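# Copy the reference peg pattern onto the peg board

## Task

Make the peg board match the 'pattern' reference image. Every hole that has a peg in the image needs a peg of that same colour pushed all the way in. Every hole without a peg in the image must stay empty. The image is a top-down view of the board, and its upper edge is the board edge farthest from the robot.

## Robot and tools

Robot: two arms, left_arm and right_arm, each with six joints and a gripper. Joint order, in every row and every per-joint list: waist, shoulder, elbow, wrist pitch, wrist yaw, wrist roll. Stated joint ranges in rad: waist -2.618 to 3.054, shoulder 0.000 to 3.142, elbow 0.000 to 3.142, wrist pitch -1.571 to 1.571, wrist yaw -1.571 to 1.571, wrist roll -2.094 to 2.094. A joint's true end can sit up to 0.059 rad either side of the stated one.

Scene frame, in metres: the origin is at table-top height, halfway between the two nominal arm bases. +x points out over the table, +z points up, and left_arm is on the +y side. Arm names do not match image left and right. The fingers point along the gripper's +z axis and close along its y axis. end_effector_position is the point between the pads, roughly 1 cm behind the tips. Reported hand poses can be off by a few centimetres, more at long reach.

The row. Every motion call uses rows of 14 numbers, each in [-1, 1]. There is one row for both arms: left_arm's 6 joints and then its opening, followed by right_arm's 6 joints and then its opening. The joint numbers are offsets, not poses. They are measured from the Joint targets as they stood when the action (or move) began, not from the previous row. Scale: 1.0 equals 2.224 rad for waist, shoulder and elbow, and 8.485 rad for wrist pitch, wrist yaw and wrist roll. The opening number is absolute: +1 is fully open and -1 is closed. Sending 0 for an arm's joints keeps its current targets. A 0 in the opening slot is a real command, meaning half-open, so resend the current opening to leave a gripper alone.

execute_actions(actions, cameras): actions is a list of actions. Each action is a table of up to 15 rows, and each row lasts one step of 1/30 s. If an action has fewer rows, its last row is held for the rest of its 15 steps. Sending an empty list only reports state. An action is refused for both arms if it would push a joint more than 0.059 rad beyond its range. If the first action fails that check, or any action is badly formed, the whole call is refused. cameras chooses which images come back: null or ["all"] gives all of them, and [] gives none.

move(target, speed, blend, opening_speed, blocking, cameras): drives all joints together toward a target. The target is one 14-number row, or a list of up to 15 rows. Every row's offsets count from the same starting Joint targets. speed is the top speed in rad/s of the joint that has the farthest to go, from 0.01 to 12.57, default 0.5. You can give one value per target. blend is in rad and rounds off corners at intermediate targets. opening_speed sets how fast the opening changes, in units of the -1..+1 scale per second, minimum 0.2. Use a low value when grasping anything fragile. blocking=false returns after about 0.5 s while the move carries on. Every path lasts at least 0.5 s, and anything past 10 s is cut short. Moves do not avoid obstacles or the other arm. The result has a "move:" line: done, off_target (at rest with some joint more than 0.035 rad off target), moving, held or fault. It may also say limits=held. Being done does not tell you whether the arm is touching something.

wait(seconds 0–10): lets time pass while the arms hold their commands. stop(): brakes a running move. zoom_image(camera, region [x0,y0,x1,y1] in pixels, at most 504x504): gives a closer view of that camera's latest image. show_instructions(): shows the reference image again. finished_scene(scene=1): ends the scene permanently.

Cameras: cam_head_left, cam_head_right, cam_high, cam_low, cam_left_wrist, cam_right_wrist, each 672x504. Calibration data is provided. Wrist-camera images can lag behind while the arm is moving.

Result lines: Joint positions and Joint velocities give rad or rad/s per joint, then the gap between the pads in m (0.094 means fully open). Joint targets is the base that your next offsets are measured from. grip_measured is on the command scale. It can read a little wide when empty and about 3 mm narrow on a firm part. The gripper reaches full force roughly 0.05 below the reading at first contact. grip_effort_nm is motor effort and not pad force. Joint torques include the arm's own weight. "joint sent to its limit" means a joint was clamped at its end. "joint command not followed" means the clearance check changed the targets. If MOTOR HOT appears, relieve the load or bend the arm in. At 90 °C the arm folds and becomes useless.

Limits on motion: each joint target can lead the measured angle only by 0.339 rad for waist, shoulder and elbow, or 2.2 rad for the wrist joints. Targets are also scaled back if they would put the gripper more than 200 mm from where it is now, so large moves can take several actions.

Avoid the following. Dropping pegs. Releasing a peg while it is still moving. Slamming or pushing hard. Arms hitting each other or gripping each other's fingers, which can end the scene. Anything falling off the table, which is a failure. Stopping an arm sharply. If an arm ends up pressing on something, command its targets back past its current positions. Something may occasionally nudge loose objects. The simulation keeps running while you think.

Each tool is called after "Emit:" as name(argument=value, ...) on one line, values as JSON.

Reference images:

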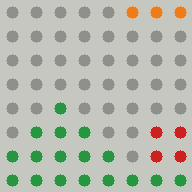

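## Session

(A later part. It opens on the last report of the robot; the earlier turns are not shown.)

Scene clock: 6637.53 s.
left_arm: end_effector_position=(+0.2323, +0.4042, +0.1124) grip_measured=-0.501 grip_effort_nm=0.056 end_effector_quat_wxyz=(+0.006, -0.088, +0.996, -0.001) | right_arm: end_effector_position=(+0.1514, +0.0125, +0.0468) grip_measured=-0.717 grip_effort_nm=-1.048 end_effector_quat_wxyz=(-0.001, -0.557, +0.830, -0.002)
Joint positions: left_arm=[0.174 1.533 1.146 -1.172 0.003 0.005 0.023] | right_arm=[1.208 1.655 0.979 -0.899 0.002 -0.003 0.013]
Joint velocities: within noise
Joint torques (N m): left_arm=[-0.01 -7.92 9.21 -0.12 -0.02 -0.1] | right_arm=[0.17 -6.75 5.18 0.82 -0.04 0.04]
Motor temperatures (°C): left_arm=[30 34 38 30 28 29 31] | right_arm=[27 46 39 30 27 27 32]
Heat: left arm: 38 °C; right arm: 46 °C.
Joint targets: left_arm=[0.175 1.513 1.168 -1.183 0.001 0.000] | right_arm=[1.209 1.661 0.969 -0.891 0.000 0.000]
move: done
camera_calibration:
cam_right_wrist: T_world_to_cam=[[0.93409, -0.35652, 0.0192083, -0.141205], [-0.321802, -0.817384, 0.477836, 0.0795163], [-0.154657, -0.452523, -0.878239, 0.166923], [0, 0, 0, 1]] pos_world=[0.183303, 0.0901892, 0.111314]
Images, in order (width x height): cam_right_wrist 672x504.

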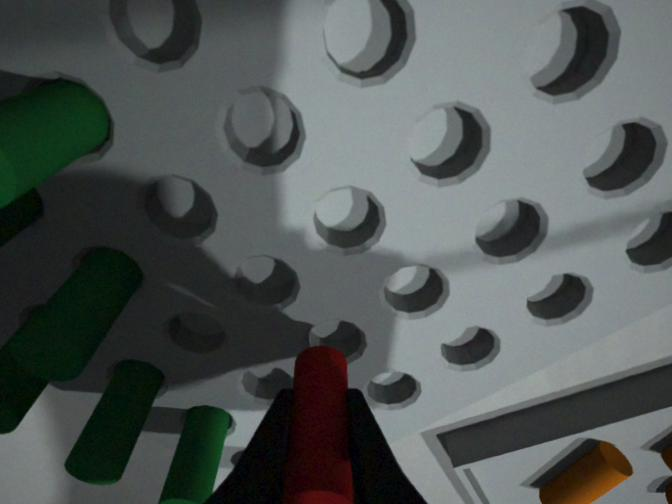

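Emit:
move(target=[0,0,0,0,0,0,-0.5,-0.0101,0.0018,-0.0121,0.0035,0,0,-0.9], speed=0.2, cameras=["cam_right_wrist"])

Scene clock: 6665.20 s.
left_arm: end_effector_position=(+0.2323, +0.4042, +0.1124) grip_measured=-0.501 grip_effort_nm=0.056 end_effector_quat_wxyz=(+0.006, -0.088, +0.996, -0.001) | right_arm: end_effector_position=(+0.1546, +0.0099, +0.0414) grip_measured=-0.717 grip_effort_nm=-1.048 end_effector_quat_wxyz=(+0.001, -0.551, +0.834, +0.000)
Joint positions: left_arm=[0.174 1.533 1.146 -1.172 0.003 0.005 0.023] | right_arm=[1.194 1.655 0.955 -0.869 0.002 -0.003 0.013]
Joint velocities: within noise
Joint torques (N m): left_arm=[0.16 -7.88 9.09 -0.1 0 -0.08] | right_arm=[-0.64 -6.34 4.83 0.83 -0.04 0.05]
Motor temperatures (°C): left_arm=[30 34 38 30 28 29 31] | right_arm=[27 45 39 30 27 27 33]
Heat: left arm: 38 °C; right arm: 45 °C.
Joint targets: left_arm=[0.175 1.513 1.168 -1.183 0.001 0.000] | right_arm=[1.187 1.665 0.942 -0.861 0.000 0.000]
move: done
camera_calibration:
cam_right_wrist: T_world_to_cam=[[0.928783, -0.370121, 0.0193132, -0.144062], [-0.334667, -0.815143, 0.4728, 0.0831836], [-0.15925, -0.445592, -0.880958, 0.162141], [0, 0, 0, 1]] pos_world=[0.187462, 0.0867351, 0.106293]
Images, in order (width x height): cam_right_wrist 672x504.

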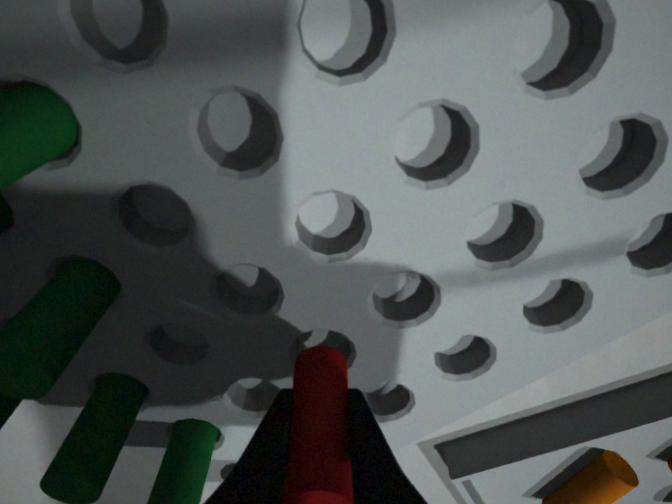

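Emit:
move(target=[0,0,0,0,0,0,-0.5,-0.0018,0.004,-0.0094,0.0035,0,0,-0.9], speed=0.1, cameras=["cam_right_wrist"])

Scene clock: 6676.93 s.
left_arm: end_effector_position=(+0.2323, +0.4042, +0.1124) grip_measured=-0.501 grip_effort_nm=0.056 end_effector_quat_wxyz=(+0.006, -0.088, +0.996, -0.001) | right_arm: end_effector_position=(+0.1552, +0.0092, +0.0349) grip_measured=-0.717 grip_effort_nm=-1.043 end_effector_quat_wxyz=(+0.003, -0.550, +0.835, +0.001)
Joint positions: left_arm=[0.174 1.533 1.146 -1.172 0.003 0.005 0.023] | right_arm=[1.191 1.663 0.935 -0.838 0.002 -0.003 0.013]
Joint velocities: within noise
Joint torques (N m): left_arm=[0.08 -7.79 9.21 -0.09 -0.01 -0.07] | right_arm=[-0.73 -6.24 4.7 0.81 -0.03 0.04]
Motor temperatures (°C): left_arm=[30 34 38 30 28 29 31] | right_arm=[27 45 39 30 27 27 33]
Heat: left arm: 38 °C; right arm: 45 °C.
Joint targets: left_arm=[0.175 1.513 1.168 -1.183 0.001 0.000] | right_arm=[1.183 1.674 0.921 -0.831 0.000 0.000]
move: done
camera_calibration:
cam_right_wrist: T_world_to_cam=[[0.92763, -0.372991, 0.0195097, -0.144508], [-0.337762, -0.815425, 0.470105, 0.0864252], [-0.159436, -0.442673, -0.882395, 0.156269], [0, 0, 0, 1]] pos_world=[0.188156, 0.0857491, 0.100081]
Images, in order (width x height): cam_right_wrist 672x504.

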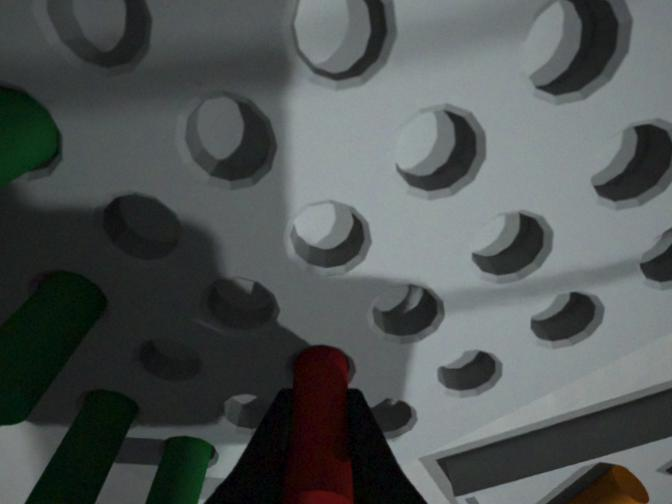

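Emit:
move(target=[[0,0,0,0,0,0,-0.5,-0.0009,0.0076,-0.009,0.0044,0,0,-0.9],[0,0,0,0,0,0,-0.5,-0.0009,0.012,-0.015,0.006,0,0,-0.9]], speed=0.1, cameras=["cam_right_wrist"])

Scene clock: 6690.10 s.
left_arm: end_effector_position=(+0.2323, +0.4042, +0.1124) grip_measured=-0.501 grip_effort_nm=0.061 end_effector_quat_wxyz=(+0.006, -0.088, +0.996, -0.001) | right_arm: end_effector_position=(+0.1553, +0.0094, +0.0271) grip_measured=-0.717 grip_effort_nm=-1.043 end_effector_quat_wxyz=(+0.004, -0.550, +0.835, +0.001)
Joint positions: left_arm=[0.174 1.533 1.146 -1.172 0.003 0.005 0.023] | right_arm=[1.19 1.677 0.916 -0.802 0.002 -0.003 0.013]
Joint velocities: within noise
Joint torques (N m): left_arm=[0.08 -7.79 9.18 -0.12 -0.03 -0.06] | right_arm=[-0.87 -5.16 3.28 1 -0.04 0.04]
Motor temperatures (°C): left_arm=[30 34 38 30 28 29 31] | right_arm=[27 44 38 30 27 27 33]
Heat: left arm: 38 °C; right arm: 44 °C.
Joint targets: left_arm=[0.175 1.513 1.168 -1.183 0.001 0.000] | right_arm=[1.181 1.701 0.887 -0.780 0.000 0.000]
move: done
camera_calibration:
cam_right_wrist: T_world_to_cam=[[0.927464, -0.373401, 0.0195752, -0.144481], [-0.338454, -0.816106, 0.468423, 0.0904648], [-0.158934, -0.441071, -0.883287, 0.149353], [0, 0, 0, 1]] pos_world=[0.188357, 0.0857546, 0.0923739]
Images, in order (width x height): cam_right_wrist 672x504.

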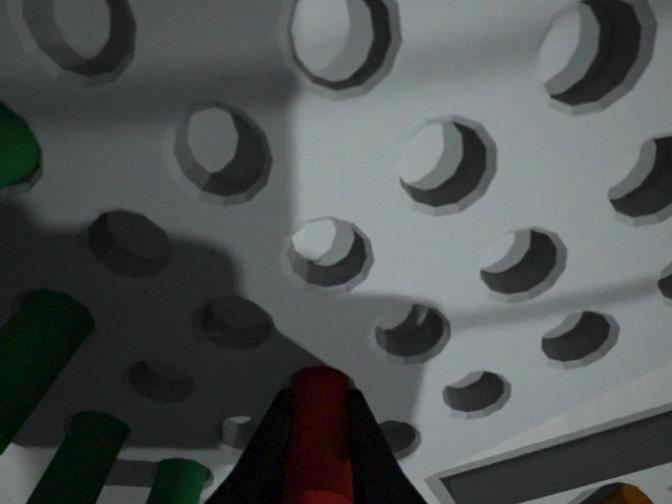

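Emit:
move(target=[[0,0,0,0,0,0,-0.5,0,-0.0049,0.0063,-0.0016,0,0,-0.9],[0,0,0,0,0,0,-0.5,0,-0.0044,0.006,-0.0016,0,0,-0.45],[0,0,0,0,0,0,-0.5,0,-0.0198,0.0265,-0.0094,0,0,-0.45],[0,0,0,0,0,0,-0.5,0,-0.0375,0.0765,-0.0296,0,0,-0.45],[0,0,0,0,0,0,-0.5,0,-0.0539,0.1195,-0.0454,0,0,-0.45]], speed=[0.1,0.1,0.1,0.3,0.4], cameras=["cam_right_wrist","cam_low","cam_head_left"])

Scene clock: 6710.10 s.
left_arm: end_effector_position=(+0.2323, +0.4042, +0.1124) grip_measured=-0.501 grip_effort_nm=0.061 end_effector_quat_wxyz=(+0.006, -0.088, +0.996, -0.001) | right_arm: end_effector_position=(+0.1510, -0.0006, +0.0936) grip_measured=-0.453 grip_effort_nm=0.110 end_effector_quat_wxyz=(-0.028, -0.549, +0.835, -0.019)
Joint positions: left_arm=[0.174 1.533 1.146 -1.172 0.003 0.005 0.023] | right_arm=[1.19 1.608 1.124 -1.154 0.002 -0.003 0.026]
Joint velocities: within noise
Joint torques (N m): left_arm=[0.03 -7.76 9.18 -0.16 -0.04 -0.08] | right_arm=[-0.85 -9.73 9.33 0.47 -0.03 0.04]
Motor temperatures (°C): left_arm=[30 34 38 30 28 29 31] | right_arm=[27 44 39 30 27 27 33]
Heat: left arm: 38 °C; right arm: 44 °C.
Joint targets: left_arm=[0.175 1.513 1.168 -1.183 0.001 0.000] | right_arm=[1.181 1.581 1.153 -1.166 0.000 0.000]
move: done
camera_calibration:
cam_right_wrist: T_world_to_cam=[[0.928006, -0.372158, 0.0174292, -0.145355], [-0.323518, -0.781753, 0.533102, 0.0414107], [-0.184773, -0.500361, -0.845871, 0.203466], [0, 0, 0, 1]] pos_world=[0.185883, 0.0800845, 0.152564]
Images, in order (width x height): cam_head_left 672x504, cam_low 672x504, cam_right_wrist 672x504.

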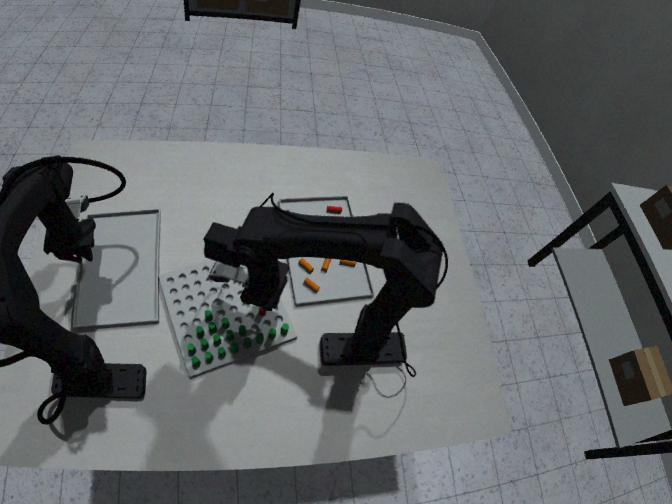

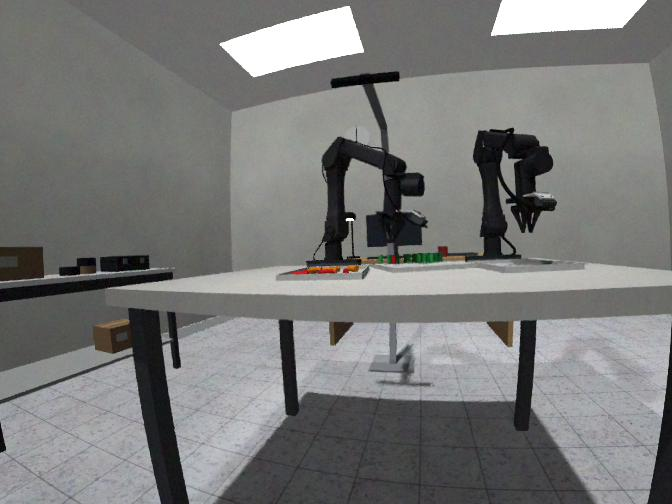

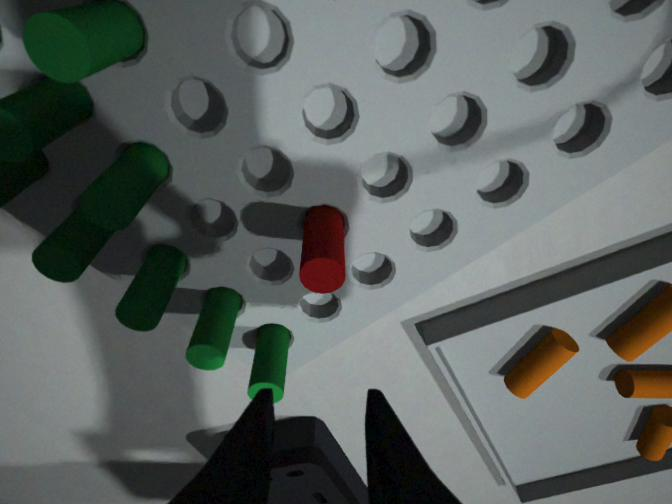

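Emit:
zoom_image(camera="cam_low", region=[360, 230, 450, 280])

Scaled by 5.600 from the camera's 672x504 image, which has a finer 960x720 frame.

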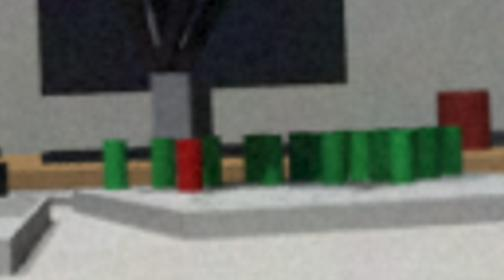

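Emit:
move(target=[[0,0,0,0,0,0,-0.5,-0.3755,0.1792,0.2054,-0.0041,0,0.0135,-0.2],[0,0,0,0,0,0,-0.5,-0.3755,0.1992,0.1425,0.0165,0,0.0135,-0.2]], speed=[1.0,0.5], cameras=["cam_right_wrist"])

Scene clock: 6738.73 s.
left_arm: end_effector_position=(+0.2323, +0.4042, +0.1124) grip_measured=-0.501 grip_effort_nm=0.056 end_effector_quat_wxyz=(+0.006, -0.088, +0.996, -0.001) | right_arm: end_effector_position=(+0.4055, -0.1223, +0.0537) grip_measured=-0.202 grip_effort_nm=0.110 end_effector_quat_wxyz=(-0.001, -0.101, +0.995, -0.001)
Joint positions: left_arm=[0.174 1.533 1.146 -1.172 0.003 0.005 0.023] | right_arm=[0.339 2.018 1.479 -1.033 0.002 0.108 0.037]
Joint velocities: within noise
Joint torques (N m): left_arm=[-0.14 -7.82 9.2 -0.09 -0.03 -0.11] | right_arm=[0.65 -11.17 5.63 0.8 -0.03 0.08]
Motor temperatures (°C): left_arm=[30 34 38 30 28 29 31] | right_arm=[27 44 42 29 27 27 32]
Heat: left arm: 38 °C; right arm: 44 °C.
Joint targets: left_arm=[0.175 1.513 1.168 -1.183 0.001 0.000] | right_arm=[0.345 2.024 1.470 -1.026 0.001 0.115]
move: done
camera_calibration:
cam_right_wrist: T_world_to_cam=[[0.224164, -0.974348, 0.0199058, -0.21442], [-0.858839, -0.187854, 0.476557, 0.342589], [-0.460593, -0.123923, -0.878918, 0.315505], [0, 0, 0, 1]] pos_world=[0.487614, -0.105464, 0.118308]
Images, in order (width x height): cam_right_wrist 672x504.

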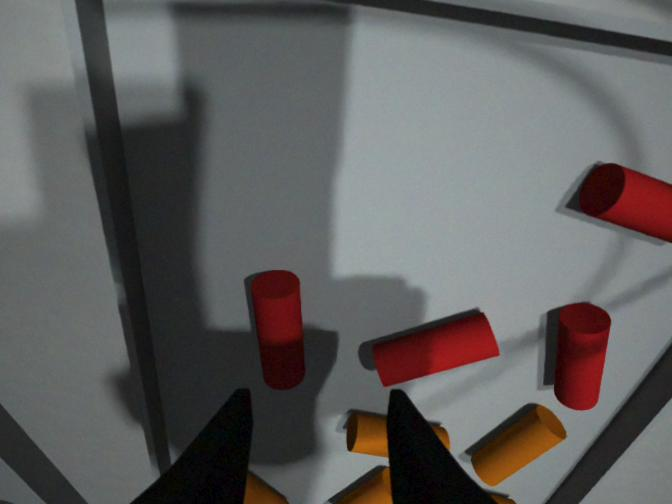

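Emit:
move(target=[0,0,0,0,0,0,-0.5,0.0135,0.0288,-0.0049,0.0085,0,0.0038,-0.2], speed=0.25, cameras=["cam_right_wrist"])

Scene clock: 6763.80 s.
left_arm: end_effector_position=(+0.2323, +0.4042, +0.1124) grip_measured=-0.501 grip_effort_nm=0.066 end_effector_quat_wxyz=(+0.006, -0.088, +0.996, -0.001) | right_arm: end_effector_position=(+0.4113, -0.1078, +0.0318) grip_measured=-0.202 grip_effort_nm=0.115 end_effector_quat_wxyz=(+0.003, -0.100, +0.995, +0.000)
Joint positions: left_arm=[0.174 1.533 1.146 -1.172 0.003 0.005 0.023] | right_arm=[0.37 2.075 1.471 -0.961 0.002 0.14 0.037]
Joint velocities: within noise
Joint torques (N m): left_arm=[0.16 -7.73 9.25 -0.1 -0.03 -0.05] | right_arm=[0.55 -10.88 5.16 0.82 -0.04 0.09]
Motor temperatures (°C): left_arm=[30 34 38 30 28 29 31] | right_arm=[27 47 39 29 27 27 32]
Heat: left arm: 38 °C; right arm: 47 °C.
Joint targets: left_arm=[0.175 1.513 1.168 -1.183 0.001 0.000] | right_arm=[0.376 2.088 1.459 -0.953 0.001 0.147]
move: done
camera_calibration:
cam_right_wrist: T_world_to_cam=[[0.223238, -0.97458, 0.0189475, -0.200815], [-0.862914, -0.188545, 0.46886, 0.36264], [-0.453369, -0.121018, -0.883069, 0.298163], [0, 0, 0, 1]] pos_world=[0.492935, -0.0912538, 0.0970763]
Images, in order (width x height): cam_right_wrist 672x504.

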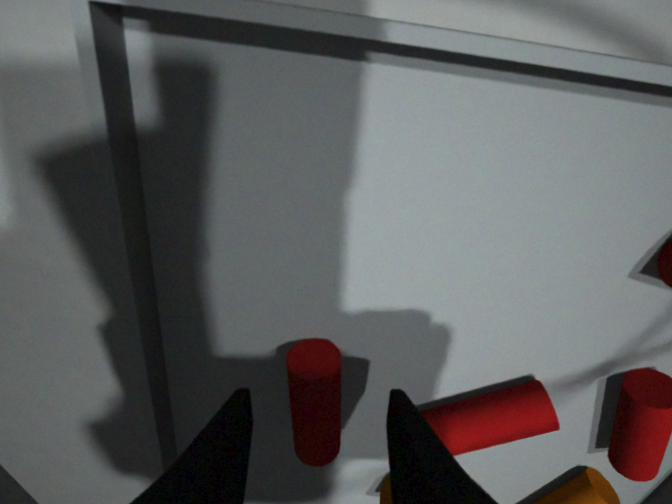

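Emit:
move(target=[[0,0,0,0,0,0,-0.5,0,0,0,0,0,0,-0.45],[0,0,0,0,0,0,-0.5,0.001,0.0056,-0.0088,0.0036,0,0,-0.45],[0,0,0,0,0,0,-0.5,0.001,0.0058,-0.009,0.0036,0,0,-0.9]], speed=[0.2,0.2,0.2], opening_speed=1.5, cameras=["cam_right_wrist"])

Scene clock: 6777.33 s.
left_arm: end_effector_position=(+0.2323, +0.4042, +0.1124) grip_measured=-0.501 grip_effort_nm=0.051 end_effector_quat_wxyz=(+0.006, -0.088, +0.996, -0.001) | right_arm: end_effector_position=(+0.4113, -0.1078, +0.0235) grip_measured=-0.747 grip_effort_nm=-1.048 end_effector_quat_wxyz=(+0.004, -0.100, +0.995, +0.000)
Joint positions: left_arm=[0.174 1.533 1.146 -1.172 0.003 0.005 0.023] | right_arm=[0.37 2.085 1.452 -0.93 0.002 0.141 0.012]
Joint velocities: within noise
Joint torques (N m): left_arm=[0.12 -7.71 9.16 -0.09 -0.05 -0.08] | right_arm=[0.75 -10.69 5.01 0.83 -0.04 0.07]
Motor temperatures (°C): left_arm=[30 34 38 30 28 29 31] | right_arm=[27 48 39 29 27 27 32]
Heat: left arm: 38 °C; right arm: 48 °C.
Joint targets: left_arm=[0.175 1.513 1.168 -1.183 0.001 0.000] | right_arm=[0.378 2.101 1.439 -0.923 0.001 0.147]
move: done
camera_calibration:
cam_right_wrist: T_world_to_cam=[[0.222528, -0.974746, 0.01878, -0.200382], [-0.863557, -0.18813, 0.467842, 0.36683], [-0.452493, -0.120325, -0.883613, 0.290543], [0, 0, 0, 1]] pos_world=[0.492838, -0.09135, 0.0888721]
Images, in order (width x height): cam_right_wrist 672x504.

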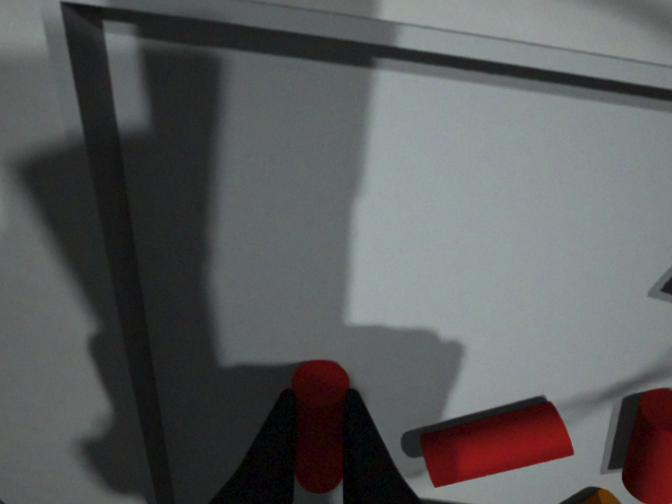

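Emit:
move(target=[[0,0,0,0,0,0,-0.5,0,-0.0522,0.0724,-0.0315,0,0,-0.9],[0,0,0,0,0,0,-0.5,-0.3831,0.1266,0.3255,-0.0513,0,-0.0173,-0.9],[0,0,0,0,0,0,-0.5,-0.3831,0.1214,0.2266,-0.0249,0,-0.0173,-0.9],[0,0,0,0,0,0,-0.5,-0.3831,0.1358,0.2073,-0.0179,0,-0.0173,-0.4]], speed=[0.4,1.2,0.6,0.15], cameras=[])

Emit:
move(target=[[0,0,0,0,0,0,-0.5,0,-0.031,0.1183,-0.0334,0,0,-0.4],[0,0,0,0,0,0,-0.5,0,-0.2032,-0.1799,0.0913,0,0,-0.4],[0,0,0,0,0,0,-0.5,0,-0.2226,-0.5661,0.2333,0,0,-0.4],[0,0,0,0,0,0,-0.5,0,-0.165,-0.5895,0.2387,0,0,-0.4]], speed=[0.5,1.4,1.2,0.3], blend=[0,0.15,0,0], cameras=["cam_right_wrist"])

Scene clock: 6803.30 s.
left_arm: end_effector_position=(+0.2323, +0.4042, +0.1124) grip_measured=-0.501 grip_effort_nm=0.061 end_effector_quat_wxyz=(+0.006, -0.088, +0.996, -0.001) | right_arm: end_effector_position=(+0.4532, -0.4598, +0.0137) grip_measured=-0.402 grip_effort_nm=0.115 end_effector_quat_wxyz=(+0.008, +0.252, +0.968, -0.004)
Joint positions: left_arm=[0.174 1.533 1.146 -1.172 0.003 0.005 0.023] | right_arm=[-0.475 2.385 1.914 -1.083 0.004 0.006 0.028]
Joint velocities: within noise
Joint torques (N m): left_arm=[-0.16 -7.75 9.31 -0.12 0 -0.09] | right_arm=[0.12 -13.46 5.29 0.84 -0.06 -0.04]
Motor temperatures (°C): left_arm=[30 34 38 30 28 29 31] | right_arm=[27 48 39 29 27 27 33]
Heat: left arm: 38 °C; right arm: 48 °C.
Joint targets: left_arm=[0.175 1.513 1.168 -1.183 0.001 0.000] | right_arm=[-0.474 2.403 1.900 -1.075 0.000 0.000]
move: done
No camera images: "cameras" was empty.

Scene clock: 6806.77 s.
left_arm: end_effector_position=(+0.2323, +0.4042, +0.1124) grip_measured=-0.501 grip_effort_nm=0.061 end_effector_quat_wxyz=(+0.006, -0.088, +0.996, -0.001) | right_arm: end_effector_position=(+0.4434, -0.4544, +0.0265) grip_measured=-0.402 grip_effort_nm=0.115 end_effector_quat_wxyz=(+0.499, +0.217, +0.829, -0.129)
Joint positions: left_arm=[0.174 1.533 1.146 -1.172 0.003 0.005 0.023] | right_arm=[-0.475 2.021 0.601 0.932 0.004 0.006 0.028]
Joint velocities: within noise
Joint torques (N m): left_arm=[0.01 -7.91 9.14 -0.11 0 -0.1] | right_arm=[0.13 -8.14 3.32 2.51 -0.06 -0.04]
Motor temperatures (°C): left_arm=[30 34 38 30 28 29 31] | right_arm=[27 49 39 30 27 27 32]
Heat: left arm: 38 °C; right arm: 49 °C.
Joint targets: left_arm=[0.175 1.513 1.168 -1.183 0.001 0.000] | right_arm=[-0.474 2.036 0.589 0.951 0.000 0.000]
move: done
camera_calibration:
cam_right_wrist: T_world_to_cam=[[-0.492221, -0.870076, 0.0261856, -0.181133], [-0.731324, 0.397037, -0.554551, 0.562363], [0.472105, -0.292112, -0.831738, -0.22335], [0, 0, 0, 1]] pos_world=[0.427557, -0.446122, 0.130833]
Images, in order (width x height): cam_right_wrist 672x504.

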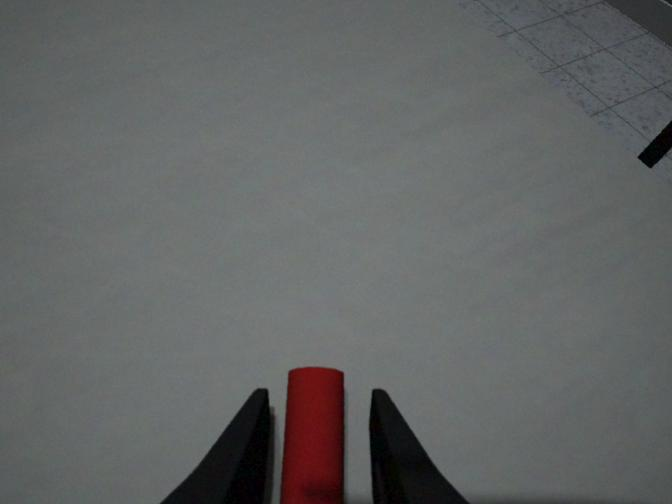

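Emit:
move(target=[[0,0,0,0,0,0,-0.5,0,0,0,0,0,0,-0.9],[0,0,0,0,0,0,-0.5,0,-0.1061,0.0139,-0.0297,0,0,-0.9],[0,0,0,0,0,0,-0.5,0,-0.1286,0.2747,-0.0439,0,0,-0.9],[0,0,0,0,0,0,-0.5,0,-0.0162,0.522,-0.2651,0,0,-0.9],[0,0,0,0,0,0,-0.5,0,0.0715,0.4613,-0.2675,0,0,-0.9],[0,0,0,0,0,0,-0.5,0,0.0962,0.4528,-0.264,0,0,-0.4]], speed=[0.3,0.4,1,1.4,0.5,0.12], opening_speed=2, cameras=["cam_right_wrist"])

Emit:
move(target=[[0,0,0,0,0,0,-0.5,0,-0.0067,0.0715,-0.0165,0,0,-0.4],[0,0,0,0,0,0,-0.5,0,0.0022,0.1367,-0.0224,0,0,-0.3],[0,0,0,0,0,0,-0.5,0,-0.2046,-0.1106,0.0218,0,0,-0.2],[0,0,0,0,0,0,-0.5,0,-0.1718,-0.1587,0.0398,0,0,-0.2]], speed=[0.25,0.6,0.8,0.4], cameras=["cam_right_wrist"])

Scene clock: 6825.97 s.
left_arm: end_effector_position=(+0.2323, +0.4042, +0.1124) grip_measured=-0.501 grip_effort_nm=0.056 end_effector_quat_wxyz=(+0.006, -0.088, +0.996, -0.001) | right_arm: end_effector_position=(+0.3390, -0.3968, +0.0176) grip_measured=-0.402 grip_effort_nm=0.110 end_effector_quat_wxyz=(-0.169, +0.248, +0.953, +0.041)
Joint positions: left_arm=[0.174 1.533 1.146 -1.172 0.003 0.005 0.023] | right_arm=[-0.475 2.235 1.608 -1.292 0.004 0.006 0.028]
Joint velocities: within noise
Joint torques (N m): left_arm=[-0.03 -7.87 9.07 -0.1 -0.02 -0.07] | right_arm=[0.1 -11.48 4.49 0.08 -0.06 -0.04]
Motor temperatures (°C): left_arm=[30 34 38 30 28 29 31] | right_arm=[27 48 39 34 27 27 32]
Heat: left arm: 38 °C; right arm: 48 °C.
Joint targets: left_arm=[0.175 1.513 1.168 -1.183 0.001 0.000] | right_arm=[-0.474 2.250 1.596 -1.289 0.000 0.000]
move: done
camera_calibration:
cam_right_wrist: T_world_to_cam=[[-0.461243, -0.887164, 0.0139886, -0.199215], [-0.584824, 0.315835, 0.747147, 0.35334], [-0.66726, 0.336435, -0.664511, 0.468107], [0, 0, 0, 1]] pos_world=[0.427104, -0.445821, 0.0498525]
Images, in order (width x height): cam_right_wrist 672x504.

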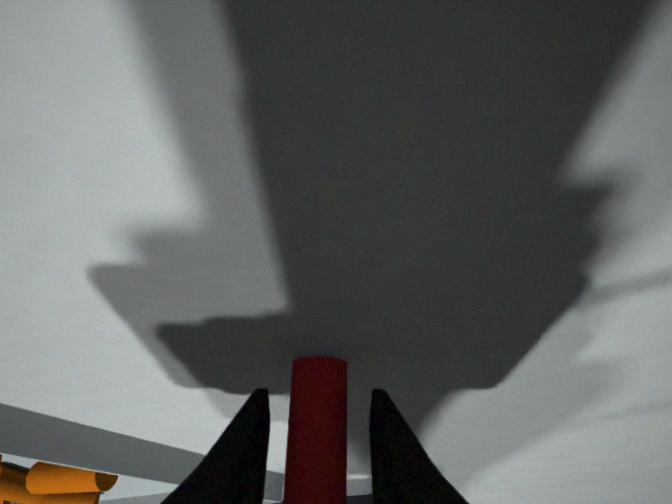

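Scene clock: 6831.23 s.
left_arm: end_effector_position=(+0.2323, +0.4042, +0.1124) grip_measured=-0.501 grip_effort_nm=0.056 end_effector_quat_wxyz=(+0.006, -0.088, +0.996, -0.001) | right_arm: end_effector_position=(+0.3398, -0.3972, +0.0532) grip_measured=-0.203 grip_effort_nm=0.115 end_effector_quat_wxyz=(+0.002, +0.252, +0.968, -0.003)
Joint positions: left_arm=[0.174 1.533 1.146 -1.172 0.003 0.005 0.023] | right_arm=[-0.475 1.859 1.254 -0.96 0.004 0.006 0.037]
Joint velocities: within noise
Joint torques (N m): left_arm=[0.1 -7.83 8.98 -0.11 -0.01 -0.07] | right_arm=[0.1 -9.09 5.33 0.82 -0.05 -0.04]
Motor temperatures (°C): left_arm=[30 34 38 30 28 29 31] | right_arm=[27 48 39 33 27 27 32]
Heat: left arm: 38 °C; right arm: 48 °C.
Joint targets: left_arm=[0.175 1.513 1.168 -1.183 0.001 0.000] | right_arm=[-0.474 1.867 1.243 -0.952 0.000 0.000]
move: done
camera_calibration:
cam_right_wrist: T_world_to_cam=[[-0.466831, -0.88408, 0.0217112, -0.197008], [-0.775801, 0.421193, 0.469819, 0.448775], [-0.424502, 0.202483, -0.882496, 0.36821], [0, 0, 0, 1]] pos_world=[0.412496, -0.437748, 0.118378]
Images, in order (width x height): cam_right_wrist 672x504.

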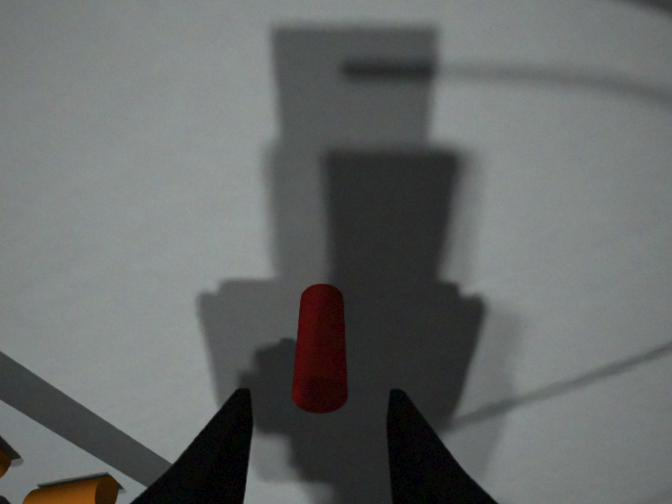

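Emit:
move(target=[[0,0,0,0,0,0,-0.5,0,0.01,-0.0155,0.0068,0,0,-0.2],[0,0,0,0,0,0,-0.5,0,0.02,-0.031,0.0137,0,0,-0.9],[0,0,0,0,0,0,-0.5,0,-0.0301,0.0526,-0.021,0,0,-0.9],[0,0,0,0,0,0,-0.5,0.7149,-0.1632,-0.0899,-0.0191,0,0,-0.9],[0,0,0,0,0,0,-0.5,0.7149,-0.1263,-0.1686,0.0103,0,0,-0.9]], speed=[0.4,0.4,0.5,0.9,0.4], cameras=["cam_right_wrist"])

Scene clock: 6852.60 s.
left_arm: end_effector_position=(+0.2323, +0.4042, +0.1124) grip_measured=-0.501 grip_effort_nm=0.061 end_effector_quat_wxyz=(+0.006, -0.088, +0.996, -0.001) | right_arm: end_effector_position=(+0.1643, -0.0180, +0.0419) grip_measured=-0.717 grip_effort_nm=-1.048 end_effector_quat_wxyz=(-0.001, -0.514, +0.858, -0.002)
Joint positions: left_arm=[0.174 1.533 1.146 -1.172 0.003 0.005 0.023] | right_arm=[1.113 1.581 0.879 -0.872 0.002 0.004 0.013]
Joint velocities: within noise
Joint torques (N m): left_arm=[0.01 -7.76 9.29 -0.08 -0.03 -0.08] | right_arm=[0.32 -5.85 5.07 0.81 -0.03 -0.03]
Motor temperatures (°C): left_arm=[30 34 38 30 28 29 31] | right_arm=[27 47 39 31 27 27 32]
Heat: left arm: 38 °C; right arm: 47 °C.
Joint targets: left_arm=[0.175 1.513 1.168 -1.183 0.001 0.000] | right_arm=[1.116 1.587 0.868 -0.865 0.000 0.000]
move: done
camera_calibration:
cam_right_wrist: T_world_to_cam=[[0.892666, -0.450306, 0.0192603, -0.158953], [-0.403917, -0.780283, 0.477504, 0.0752712], [-0.199994, -0.434031, -0.878419, 0.15846], [0, 0, 0, 1]] pos_world=[0.203986, 0.0559319, 0.106313]
Images, in order (width x height): cam_right_wrist 672x504.

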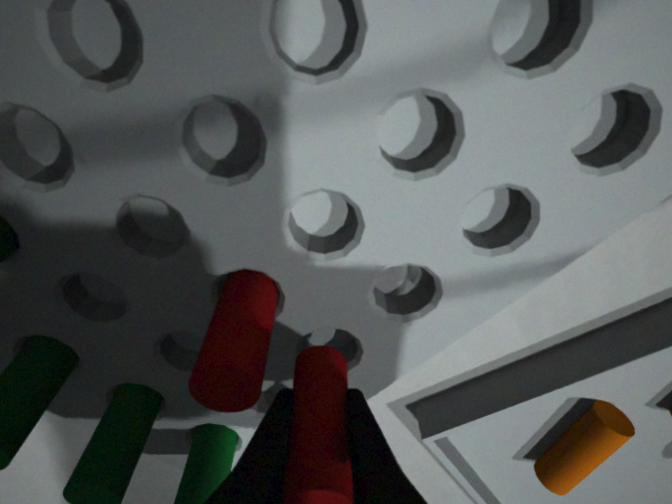

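Emit:
move(target=[[0,0,0,0,0,0,-0.5,-0.0092,0.001,-0.0015,0.0007,0,0,-0.9],[0,0,0,0,0,0,-0.5,-0.0092,0.0067,-0.0112,0.0047,0,0,-0.9]], speed=0.1, cameras=["cam_right_wrist"])

Scene clock: 6865.77 s.
left_arm: end_effector_position=(+0.2323, +0.4042, +0.1124) grip_measured=-0.501 grip_effort_nm=0.056 end_effector_quat_wxyz=(+0.006, -0.088, +0.996, -0.001) | right_arm: end_effector_position=(+0.1673, -0.0178, +0.0356) grip_measured=-0.717 grip_effort_nm=-1.048 end_effector_quat_wxyz=(+0.003, -0.509, +0.861, +0.000)
Joint positions: left_arm=[0.174 1.533 1.146 -1.172 0.003 0.005 0.023] | right_arm=[1.102 1.591 0.862 -0.836 0.002 0.004 0.013]
Joint velocities: within noise
Joint torques (N m): left_arm=[0.03 -7.76 9.16 -0.11 0.01 -0.07] | right_arm=[-0.65 -5.55 4.27 0.88 -0.04 -0.02]
Motor temperatures (°C): left_arm=[30 34 38 30 28 29 31] | right_arm=[27 45 38 30 27 27 33]
Heat: left arm: 38 °C; right arm: 45 °C.
Joint targets: left_arm=[0.175 1.513 1.168 -1.183 0.001 0.000] | right_arm=[1.095 1.601 0.843 -0.825 0.000 0.000]
move: done
camera_calibration:
cam_right_wrist: T_world_to_cam=[[0.88789, -0.459645, 0.0194493, -0.160757], [-0.413782, -0.77939, 0.470464, 0.0815596], [-0.201088, -0.425768, -0.882205, 0.154076], [0, 0, 0, 1]] pos_world=[0.207465, 0.0552763, 0.100683]
Images, in order (width x height): cam_right_wrist 672x504.

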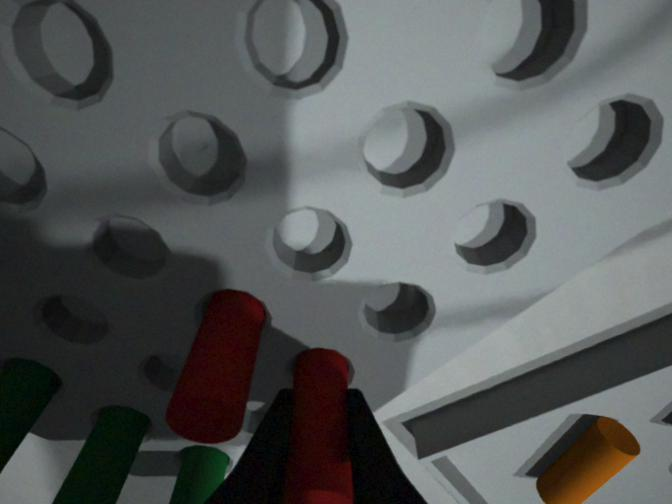

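Emit:
move(target=[[0,0,0,0,0,0,-0.5,-0.0005,-0.006,0.005,-0.001,0,0,-0.9],[0,0,0,0,0,0,-0.5,-0.0007,0.0023,-0.0055,0.002,0,0,-0.9]], speed=0.1, cameras=["cam_right_wrist"])

Scene clock: 6882.40 s.
left_arm: end_effector_position=(+0.2323, +0.4042, +0.1124) grip_measured=-0.501 grip_effort_nm=0.071 end_effector_quat_wxyz=(+0.006, -0.088, +0.996, -0.001) | right_arm: end_effector_position=(+0.1666, -0.0192, +0.0306) grip_measured=-0.717 grip_effort_nm=-1.053 end_effector_quat_wxyz=(+0.002, -0.509, +0.861, +0.000)
Joint positions: left_arm=[0.174 1.533 1.146 -1.172 0.003 0.005 0.023] | right_arm=[1.102 1.597 0.845 -0.815 0.002 0.004 0.013]
Joint velocities: within noise
Joint torques (N m): left_arm=[0.03 -7.79 9.24 -0.11 -0.01 -0.07] | right_arm=[-0.8 -5.55 4.66 0.83 -0.03 -0.02]
Motor temperatures (°C): left_arm=[30 34 38 30 28 29 31] | right_arm=[27 44 38 30 27 27 33]
Heat: left arm: 38 °C; right arm: 44 °C.
Joint targets: left_arm=[0.175 1.513 1.168 -1.183 0.001 0.000] | right_arm=[1.094 1.607 0.831 -0.807 0.000 0.000]
move: done
camera_calibration:
cam_right_wrist: T_world_to_cam=[[0.8879, -0.45963, 0.0193643, -0.160675], [-0.413518, -0.778961, 0.471405, 0.0824062], [-0.201587, -0.426567, -0.881704, 0.148941], [0, 0, 0, 1]] pos_world=[0.206764, 0.0538739, 0.0955868]
Images, in order (width x height): cam_right_wrist 672x504.

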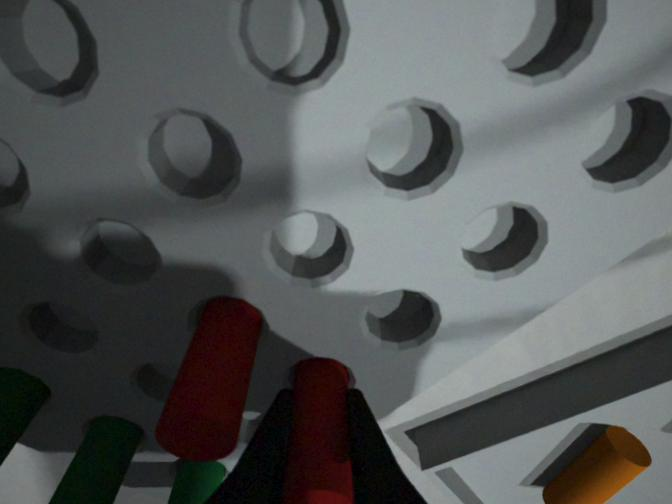

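Emit:
move(target=[[0,0,0,0,0,0,-0.5,0,0.0044,-0.0054,0.0026,0,0,-0.9],[0,0,0,0,0,0,-0.5,0,0.0095,-0.0125,0.0044,0,0,-0.9]], speed=0.1, cameras=[])

Scene clock: 6891.03 s.
left_arm: end_effector_position=(+0.2323, +0.4042, +0.1124) grip_measured=-0.501 grip_effort_nm=0.056 end_effector_quat_wxyz=(+0.006, -0.088, +0.996, -0.001) | right_arm: end_effector_position=(+0.1668, -0.0188, +0.0273) grip_measured=-0.717 grip_effort_nm=-1.048 end_effector_quat_wxyz=(+0.004, -0.509, +0.861, +0.001)
Joint positions: left_arm=[0.174 1.533 1.146 -1.172 0.003 0.005 0.023] | right_arm=[1.102 1.602 0.835 -0.796 0.002 0.004 0.013]
Joint velocities: within noise
Joint torques (N m): left_arm=[0.01 -7.82 9.1 -0.1 -0.03 -0.01] | right_arm=[-0.77 -4.1 2.93 1.06 -0.04 -0.02]
Motor temperatures (°C): left_arm=[30 34 38 30 28 29 31] | right_arm=[27 44 38 30 27 27 33]
Heat: left arm: 38 °C; right arm: 44 °C.
Joint targets: left_arm=[0.175 1.513 1.168 -1.183 0.001 0.000] | right_arm=[1.094 1.628 0.803 -0.770 0.000 0.000]
move: done
No camera images: "cameras" was empty.

Emit:
move(target=[[0,0,0,0,0,0,-0.5,0,-0.0049,0.0063,-0.0016,0,0,-0.9],[0,0,0,0,0,0,-0.5,0,-0.0044,0.006,-0.0016,0,0,-0.45],[0,0,0,0,0,0,-0.5,0,-0.0198,0.0265,-0.0094,0,0,-0.45],[0,0,0,0,0,0,-0.5,0,-0.0375,0.0765,-0.0296,0,0,-0.45],[0,0,0,0,0,0,-0.5,0,-0.0539,0.1195,-0.0454,0,0,-0.45],[0,0,0,0,0,0,-0.5,-0.4602,0.1403,0.3381,-0.0489,0,-0.0433,-0.45],[0,0,0,0,0,0,-0.5,-0.4602,0.1619,0.2761,-0.0283,0,-0.0433,-0.45]], speed=[0.1,0.1,0.1,0.3,0.4,1.0,0.5], cameras=["cam_right_wrist"])

Emit:
zoom_image(camera="cam_right_wrist", region=[0, 0, 504, 504])

Scene clock: 6924.73 s.
left_arm: end_effector_position=(+0.2323, +0.4042, +0.1124) grip_measured=-0.501 grip_effort_nm=0.061 end_effector_quat_wxyz=(+0.006, -0.088, +0.996, -0.001) | right_arm: end_effector_position=(+0.4131, -0.2244, +0.0536) grip_measured=-0.453 grip_effort_nm=0.115 end_effector_quat_wxyz=(-0.002, -0.196, +0.981, -0.002)
Joint positions: left_arm=[0.174 1.533 1.146 -1.172 0.003 0.005 0.023] | right_arm=[0.063 1.983 1.426 -1.018 0.005 -0.36 0.026]
Joint velocities: within noise
Joint torques (N m): left_arm=[0.12 -7.69 9.11 -0.11 -0.02 -0.07] | right_arm=[0.7 -10.74 5.57 0.79 -0.06 -0.06]
Motor temperatures (°C): left_arm=[30 34 38 29 28 29 31] | right_arm=[27 44 38 30 27 27 33]
Heat: left arm: 38 °C; right arm: 44 °C.
Joint targets: left_arm=[0.175 1.513 1.168 -1.183 0.001 0.000] | right_arm=[0.070 1.988 1.417 -1.010 0.000 -0.367]
move: done
camera_calibration:
cam_right_wrist: T_world_to_cam=[[0.40657, -0.913392, 0.020395, -0.377372], [-0.805838, -0.347998, 0.479085, 0.272054], [-0.430495, -0.211216, -0.877532, 0.274132], [0, 0, 0, 1]] pos_world=[0.490672, -0.192113, 0.117919]
Images, in order (width x height): cam_right_wrist 672x504.

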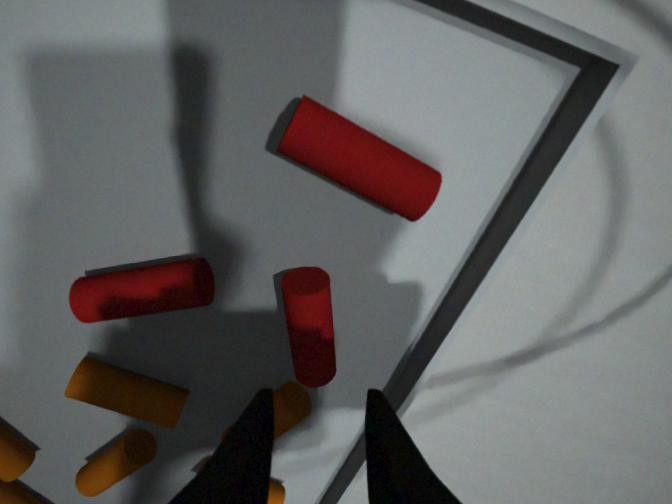

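Scaled by 1.000.

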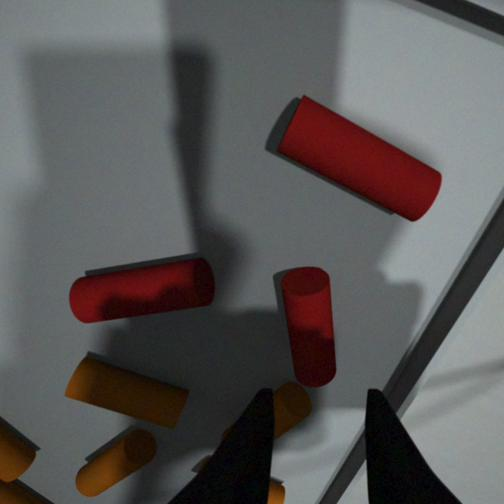

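Emit:
move(target=[0,0,0,0,0,0,-0.5,0.0067,0.0256,-0.0112,0.0093,0,-0.0038,-0.45], speed=0.25, cameras=["cam_right_wrist"])

Scene clock: 6947.73 s.
left_arm: end_effector_position=(+0.2323, +0.4042, +0.1124) grip_measured=-0.501 grip_effort_nm=0.056 end_effector_quat_wxyz=(+0.006, -0.088, +0.996, -0.001) | right_arm: end_effector_position=(+0.4202, -0.2187, +0.0307) grip_measured=-0.453 grip_effort_nm=0.115 end_effector_quat_wxyz=(+0.001, -0.219, +0.976, -0.002)
Joint positions: left_arm=[0.174 1.533 1.146 -1.172 0.003 0.005 0.023] | right_arm=[0.078 2.033 1.404 -0.939 0.005 -0.393 0.026]
Joint velocities: within noise
Joint torques (N m): left_arm=[-0.01 -7.87 9.25 -0.11 -0.03 -0.09] | right_arm=[0.72 -10.56 5.18 0.81 -0.06 -0.05]
Motor temperatures (°C): left_arm=[30 34 38 29 28 29 31] | right_arm=[27 46 39 30 27 27 32]
Heat: left arm: 38 °C; right arm: 46 °C.
Joint targets: left_arm=[0.175 1.513 1.168 -1.183 0.001 0.000] | right_arm=[0.085 2.045 1.392 -0.932 0.000 -0.399]
move: done
camera_calibration:
cam_right_wrist: T_world_to_cam=[[0.448898, -0.893295, 0.0227019, -0.387984], [-0.791433, -0.385658, 0.474238, 0.276551], [-0.414879, -0.230851, -0.880104, 0.247515], [0, 0, 0, 1]] pos_world=[0.495725, -0.182791, 0.095496]
Images, in order (width x height): cam_right_wrist 672x504.

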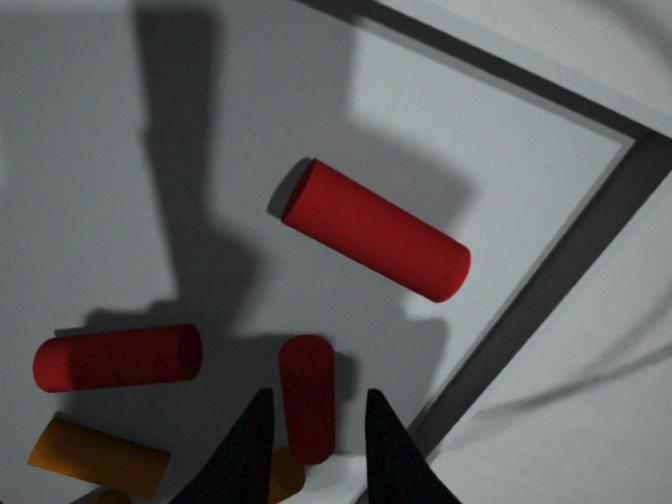

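Emit:
move(target=[[0,0,0,0,0,0,-0.5,0.0022,0.0058,-0.0081,0.0038,0,0,-0.45],[0,0,0,0,0,0,-0.5,0.0022,0.006,-0.0084,0.0038,0,0,-0.9]], speed=[0.15,0.2], opening_speed=1.5, cameras=["cam_right_wrist"])

Scene clock: 6965.17 s.
left_arm: end_effector_position=(+0.2323, +0.4042, +0.1124) grip_measured=-0.501 grip_effort_nm=0.061 end_effector_quat_wxyz=(+0.006, -0.088, +0.996, -0.001) | right_arm: end_effector_position=(+0.4213, -0.2178, +0.0233) grip_measured=-0.748 grip_effort_nm=-1.043 end_effector_quat_wxyz=(+0.004, -0.220, +0.975, -0.003)
Joint positions: left_arm=[0.174 1.533 1.146 -1.172 0.003 0.005 0.023] | right_arm=[0.08 2.043 1.387 -0.906 0.005 -0.393 0.012]
Joint velocities: within noise
Joint torques (N m): left_arm=[0.06 -7.88 9.18 -0.11 -0.03 -0.07] | right_arm=[0.96 -10.25 4.97 0.83 -0.06 -0.04]
Motor temperatures (°C): left_arm=[30 34 38 29 28 29 31] | right_arm=[27 46 38 30 27 27 32]
Heat: left arm: 38 °C; right arm: 46 °C.
Joint targets: left_arm=[0.175 1.513 1.168 -1.183 0.001 0.000] | right_arm=[0.090 2.058 1.374 -0.899 0.000 -0.399]
move: done
camera_calibration:
cam_right_wrist: T_world_to_cam=[[0.451483, -0.89193, 0.024988, -0.388369], [-0.792948, -0.388223, 0.469591, 0.28144], [-0.409141, -0.231826, -0.882531, 0.239121], [0, 0, 0, 1]] pos_world=[0.496343, -0.181702, 0.0885742]
Images, in order (width x height): cam_right_wrist 672x504.

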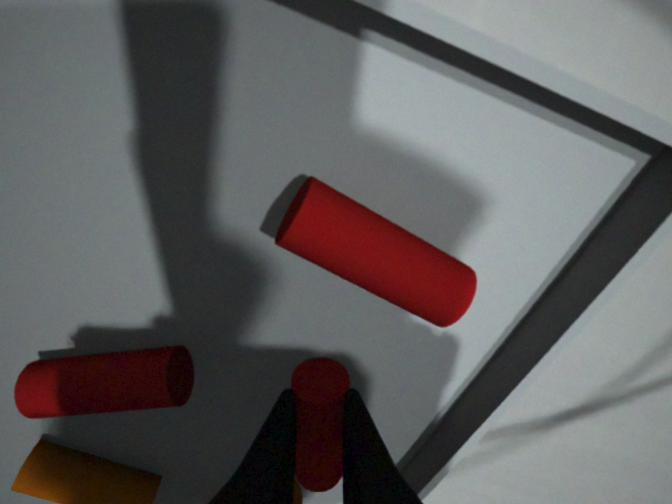

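Emit:
move(target=[[0,0,0,0,0,0,-0.5,0,-0.0441,0.0836,-0.0343,0,0,-0.9],[0,0,0,0,0,0,-0.5,-0.2536,0.1459,0.3548,-0.0541,0,0.047,-0.9],[0,0,0,0,0,0,-0.5,-0.2536,0.1407,0.2558,-0.0277,0,0.047,-0.9],[0,0,0,0,0,0,-0.5,-0.2536,0.1551,0.2365,-0.0207,0,0.047,-0.4]], speed=[0.4,1.2,0.6,0.15], cameras=["cam_low"])

Emit:
zoom_image(camera="cam_low", region=[360, 230, 450, 280])

Emit:
move(target=[[0,0,0,0,0,0,-0.5,0,-0.031,0.1183,-0.0334,0,0,-0.4],[0,0,0,0,0,0,-0.5,0,-0.2032,-0.1799,0.0913,0,0,-0.4],[0,0,0,0,0,0,-0.5,0,-0.2226,-0.5661,0.2333,0,0,-0.4],[0,0,0,0,0,0,-0.5,0,-0.165,-0.5895,0.2387,0,0,-0.4]], speed=[0.5,1.4,1.2,0.3], blend=[0,0.15,0,0], cameras=["cam_right_wrist"])

Scene clock: 6984.77 s.
left_arm: end_effector_position=(+0.2323, +0.4042, +0.1124) grip_measured=-0.501 grip_effort_nm=0.051 end_effector_quat_wxyz=(+0.006, -0.088, +0.996, -0.001) | right_arm: end_effector_position=(+0.4528, -0.4602, +0.0137) grip_measured=-0.402 grip_effort_nm=0.115 end_effector_quat_wxyz=(+0.007, +0.247, +0.969, -0.005)
Joint positions: left_arm=[0.174 1.533 1.146 -1.172 0.003 0.005 0.023] | right_arm=[-0.476 2.385 1.914 -1.083 0.005 -0.007 0.028]
Joint velocities: within noise
Joint torques (N m): left_arm=[0.01 -7.84 9.4 -0.12 -0.05 -0.07] | right_arm=[0.18 -13.39 5.26 0.84 -0.07 0.07]
Motor temperatures (°C): left_arm=[30 34 38 29 28 29 31] | right_arm=[27 49 39 30 27 27 33]
Heat: left arm: 38 °C; right arm: 49 °C.
Joint targets: left_arm=[0.175 1.513 1.168 -1.183 0.001 0.000] | right_arm=[-0.474 2.403 1.900 -1.075 0.000 -0.001]
move: done
Images, in order (width x height): cam_low 672x504.

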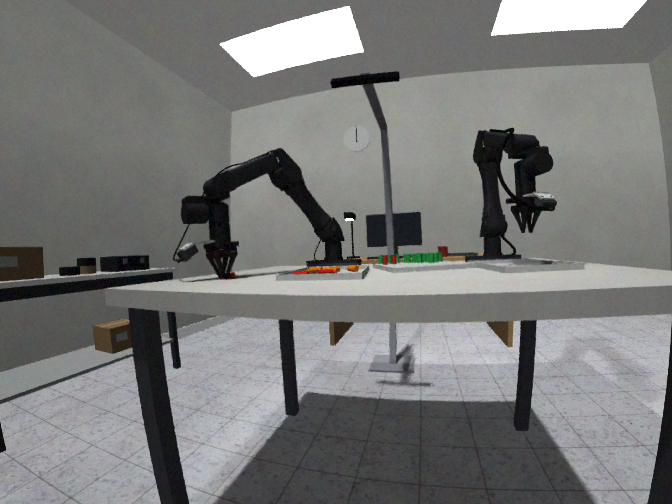

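Scaled by 5.600 from the camera's 672x504 image, which has a finer 960x720 frame.

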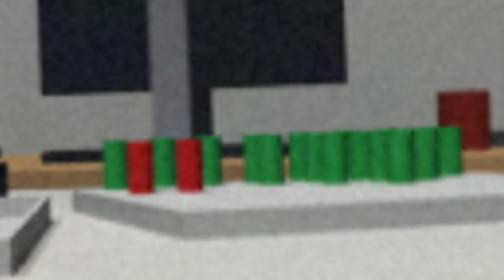

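Scene clock: 6988.23 s.
left_arm: end_effector_position=(+0.2323, +0.4042, +0.1124) grip_measured=-0.501 grip_effort_nm=0.056 end_effector_quat_wxyz=(+0.006, -0.088, +0.996, -0.001) | right_arm: end_effector_position=(+0.4431, -0.4549, +0.0265) grip_measured=-0.402 grip_effort_nm=0.120 end_effector_quat_wxyz=(+0.498, +0.213, +0.830, -0.132)
Joint positions: left_arm=[0.174 1.533 1.146 -1.172 0.003 0.005 0.023] | right_arm=[-0.476 2.021 0.6 0.933 0.005 -0.005 0.028]
Joint velocities: within noise
Joint torques (N m): left_arm=[-0.05 -7.87 9.26 -0.1 -0.02 -0.08] | right_arm=[0.17 -8.09 3.3 2.51 -0.08 0.05]
Motor temperatures (°C): left_arm=[30 34 38 29 28 29 31] | right_arm=[27 50 39 30 27 27 33]
Heat: left arm: 38 °C; right arm: 50 °C.
Joint targets: left_arm=[0.175 1.513 1.168 -1.183 0.001 0.000] | right_arm=[-0.474 2.036 0.589 0.951 0.000 -0.001]
move: done
camera_calibration:
cam_right_wrist: T_world_to_cam=[[-0.489186, -0.871416, 0.0364724, -0.183882], [-0.735202, 0.389501, -0.554767, 0.560578], [0.469227, -0.298199, -0.831206, -0.224941], [0, 0, 0, 1]] pos_world=[0.427734, -0.445661, 0.130725]
Images, in order (width x height): cam_right_wrist 672x504.

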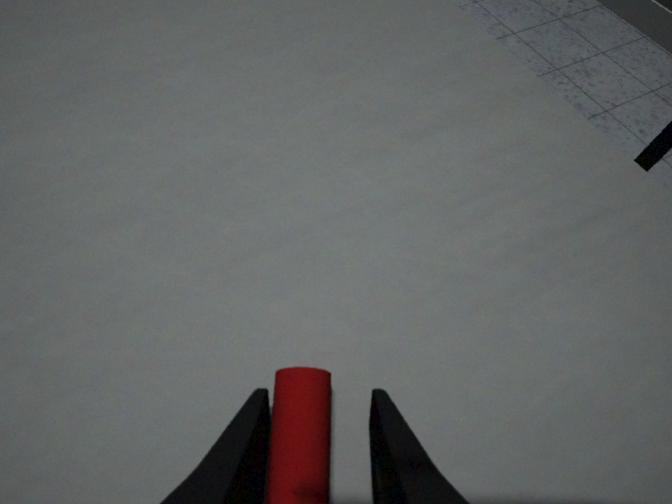

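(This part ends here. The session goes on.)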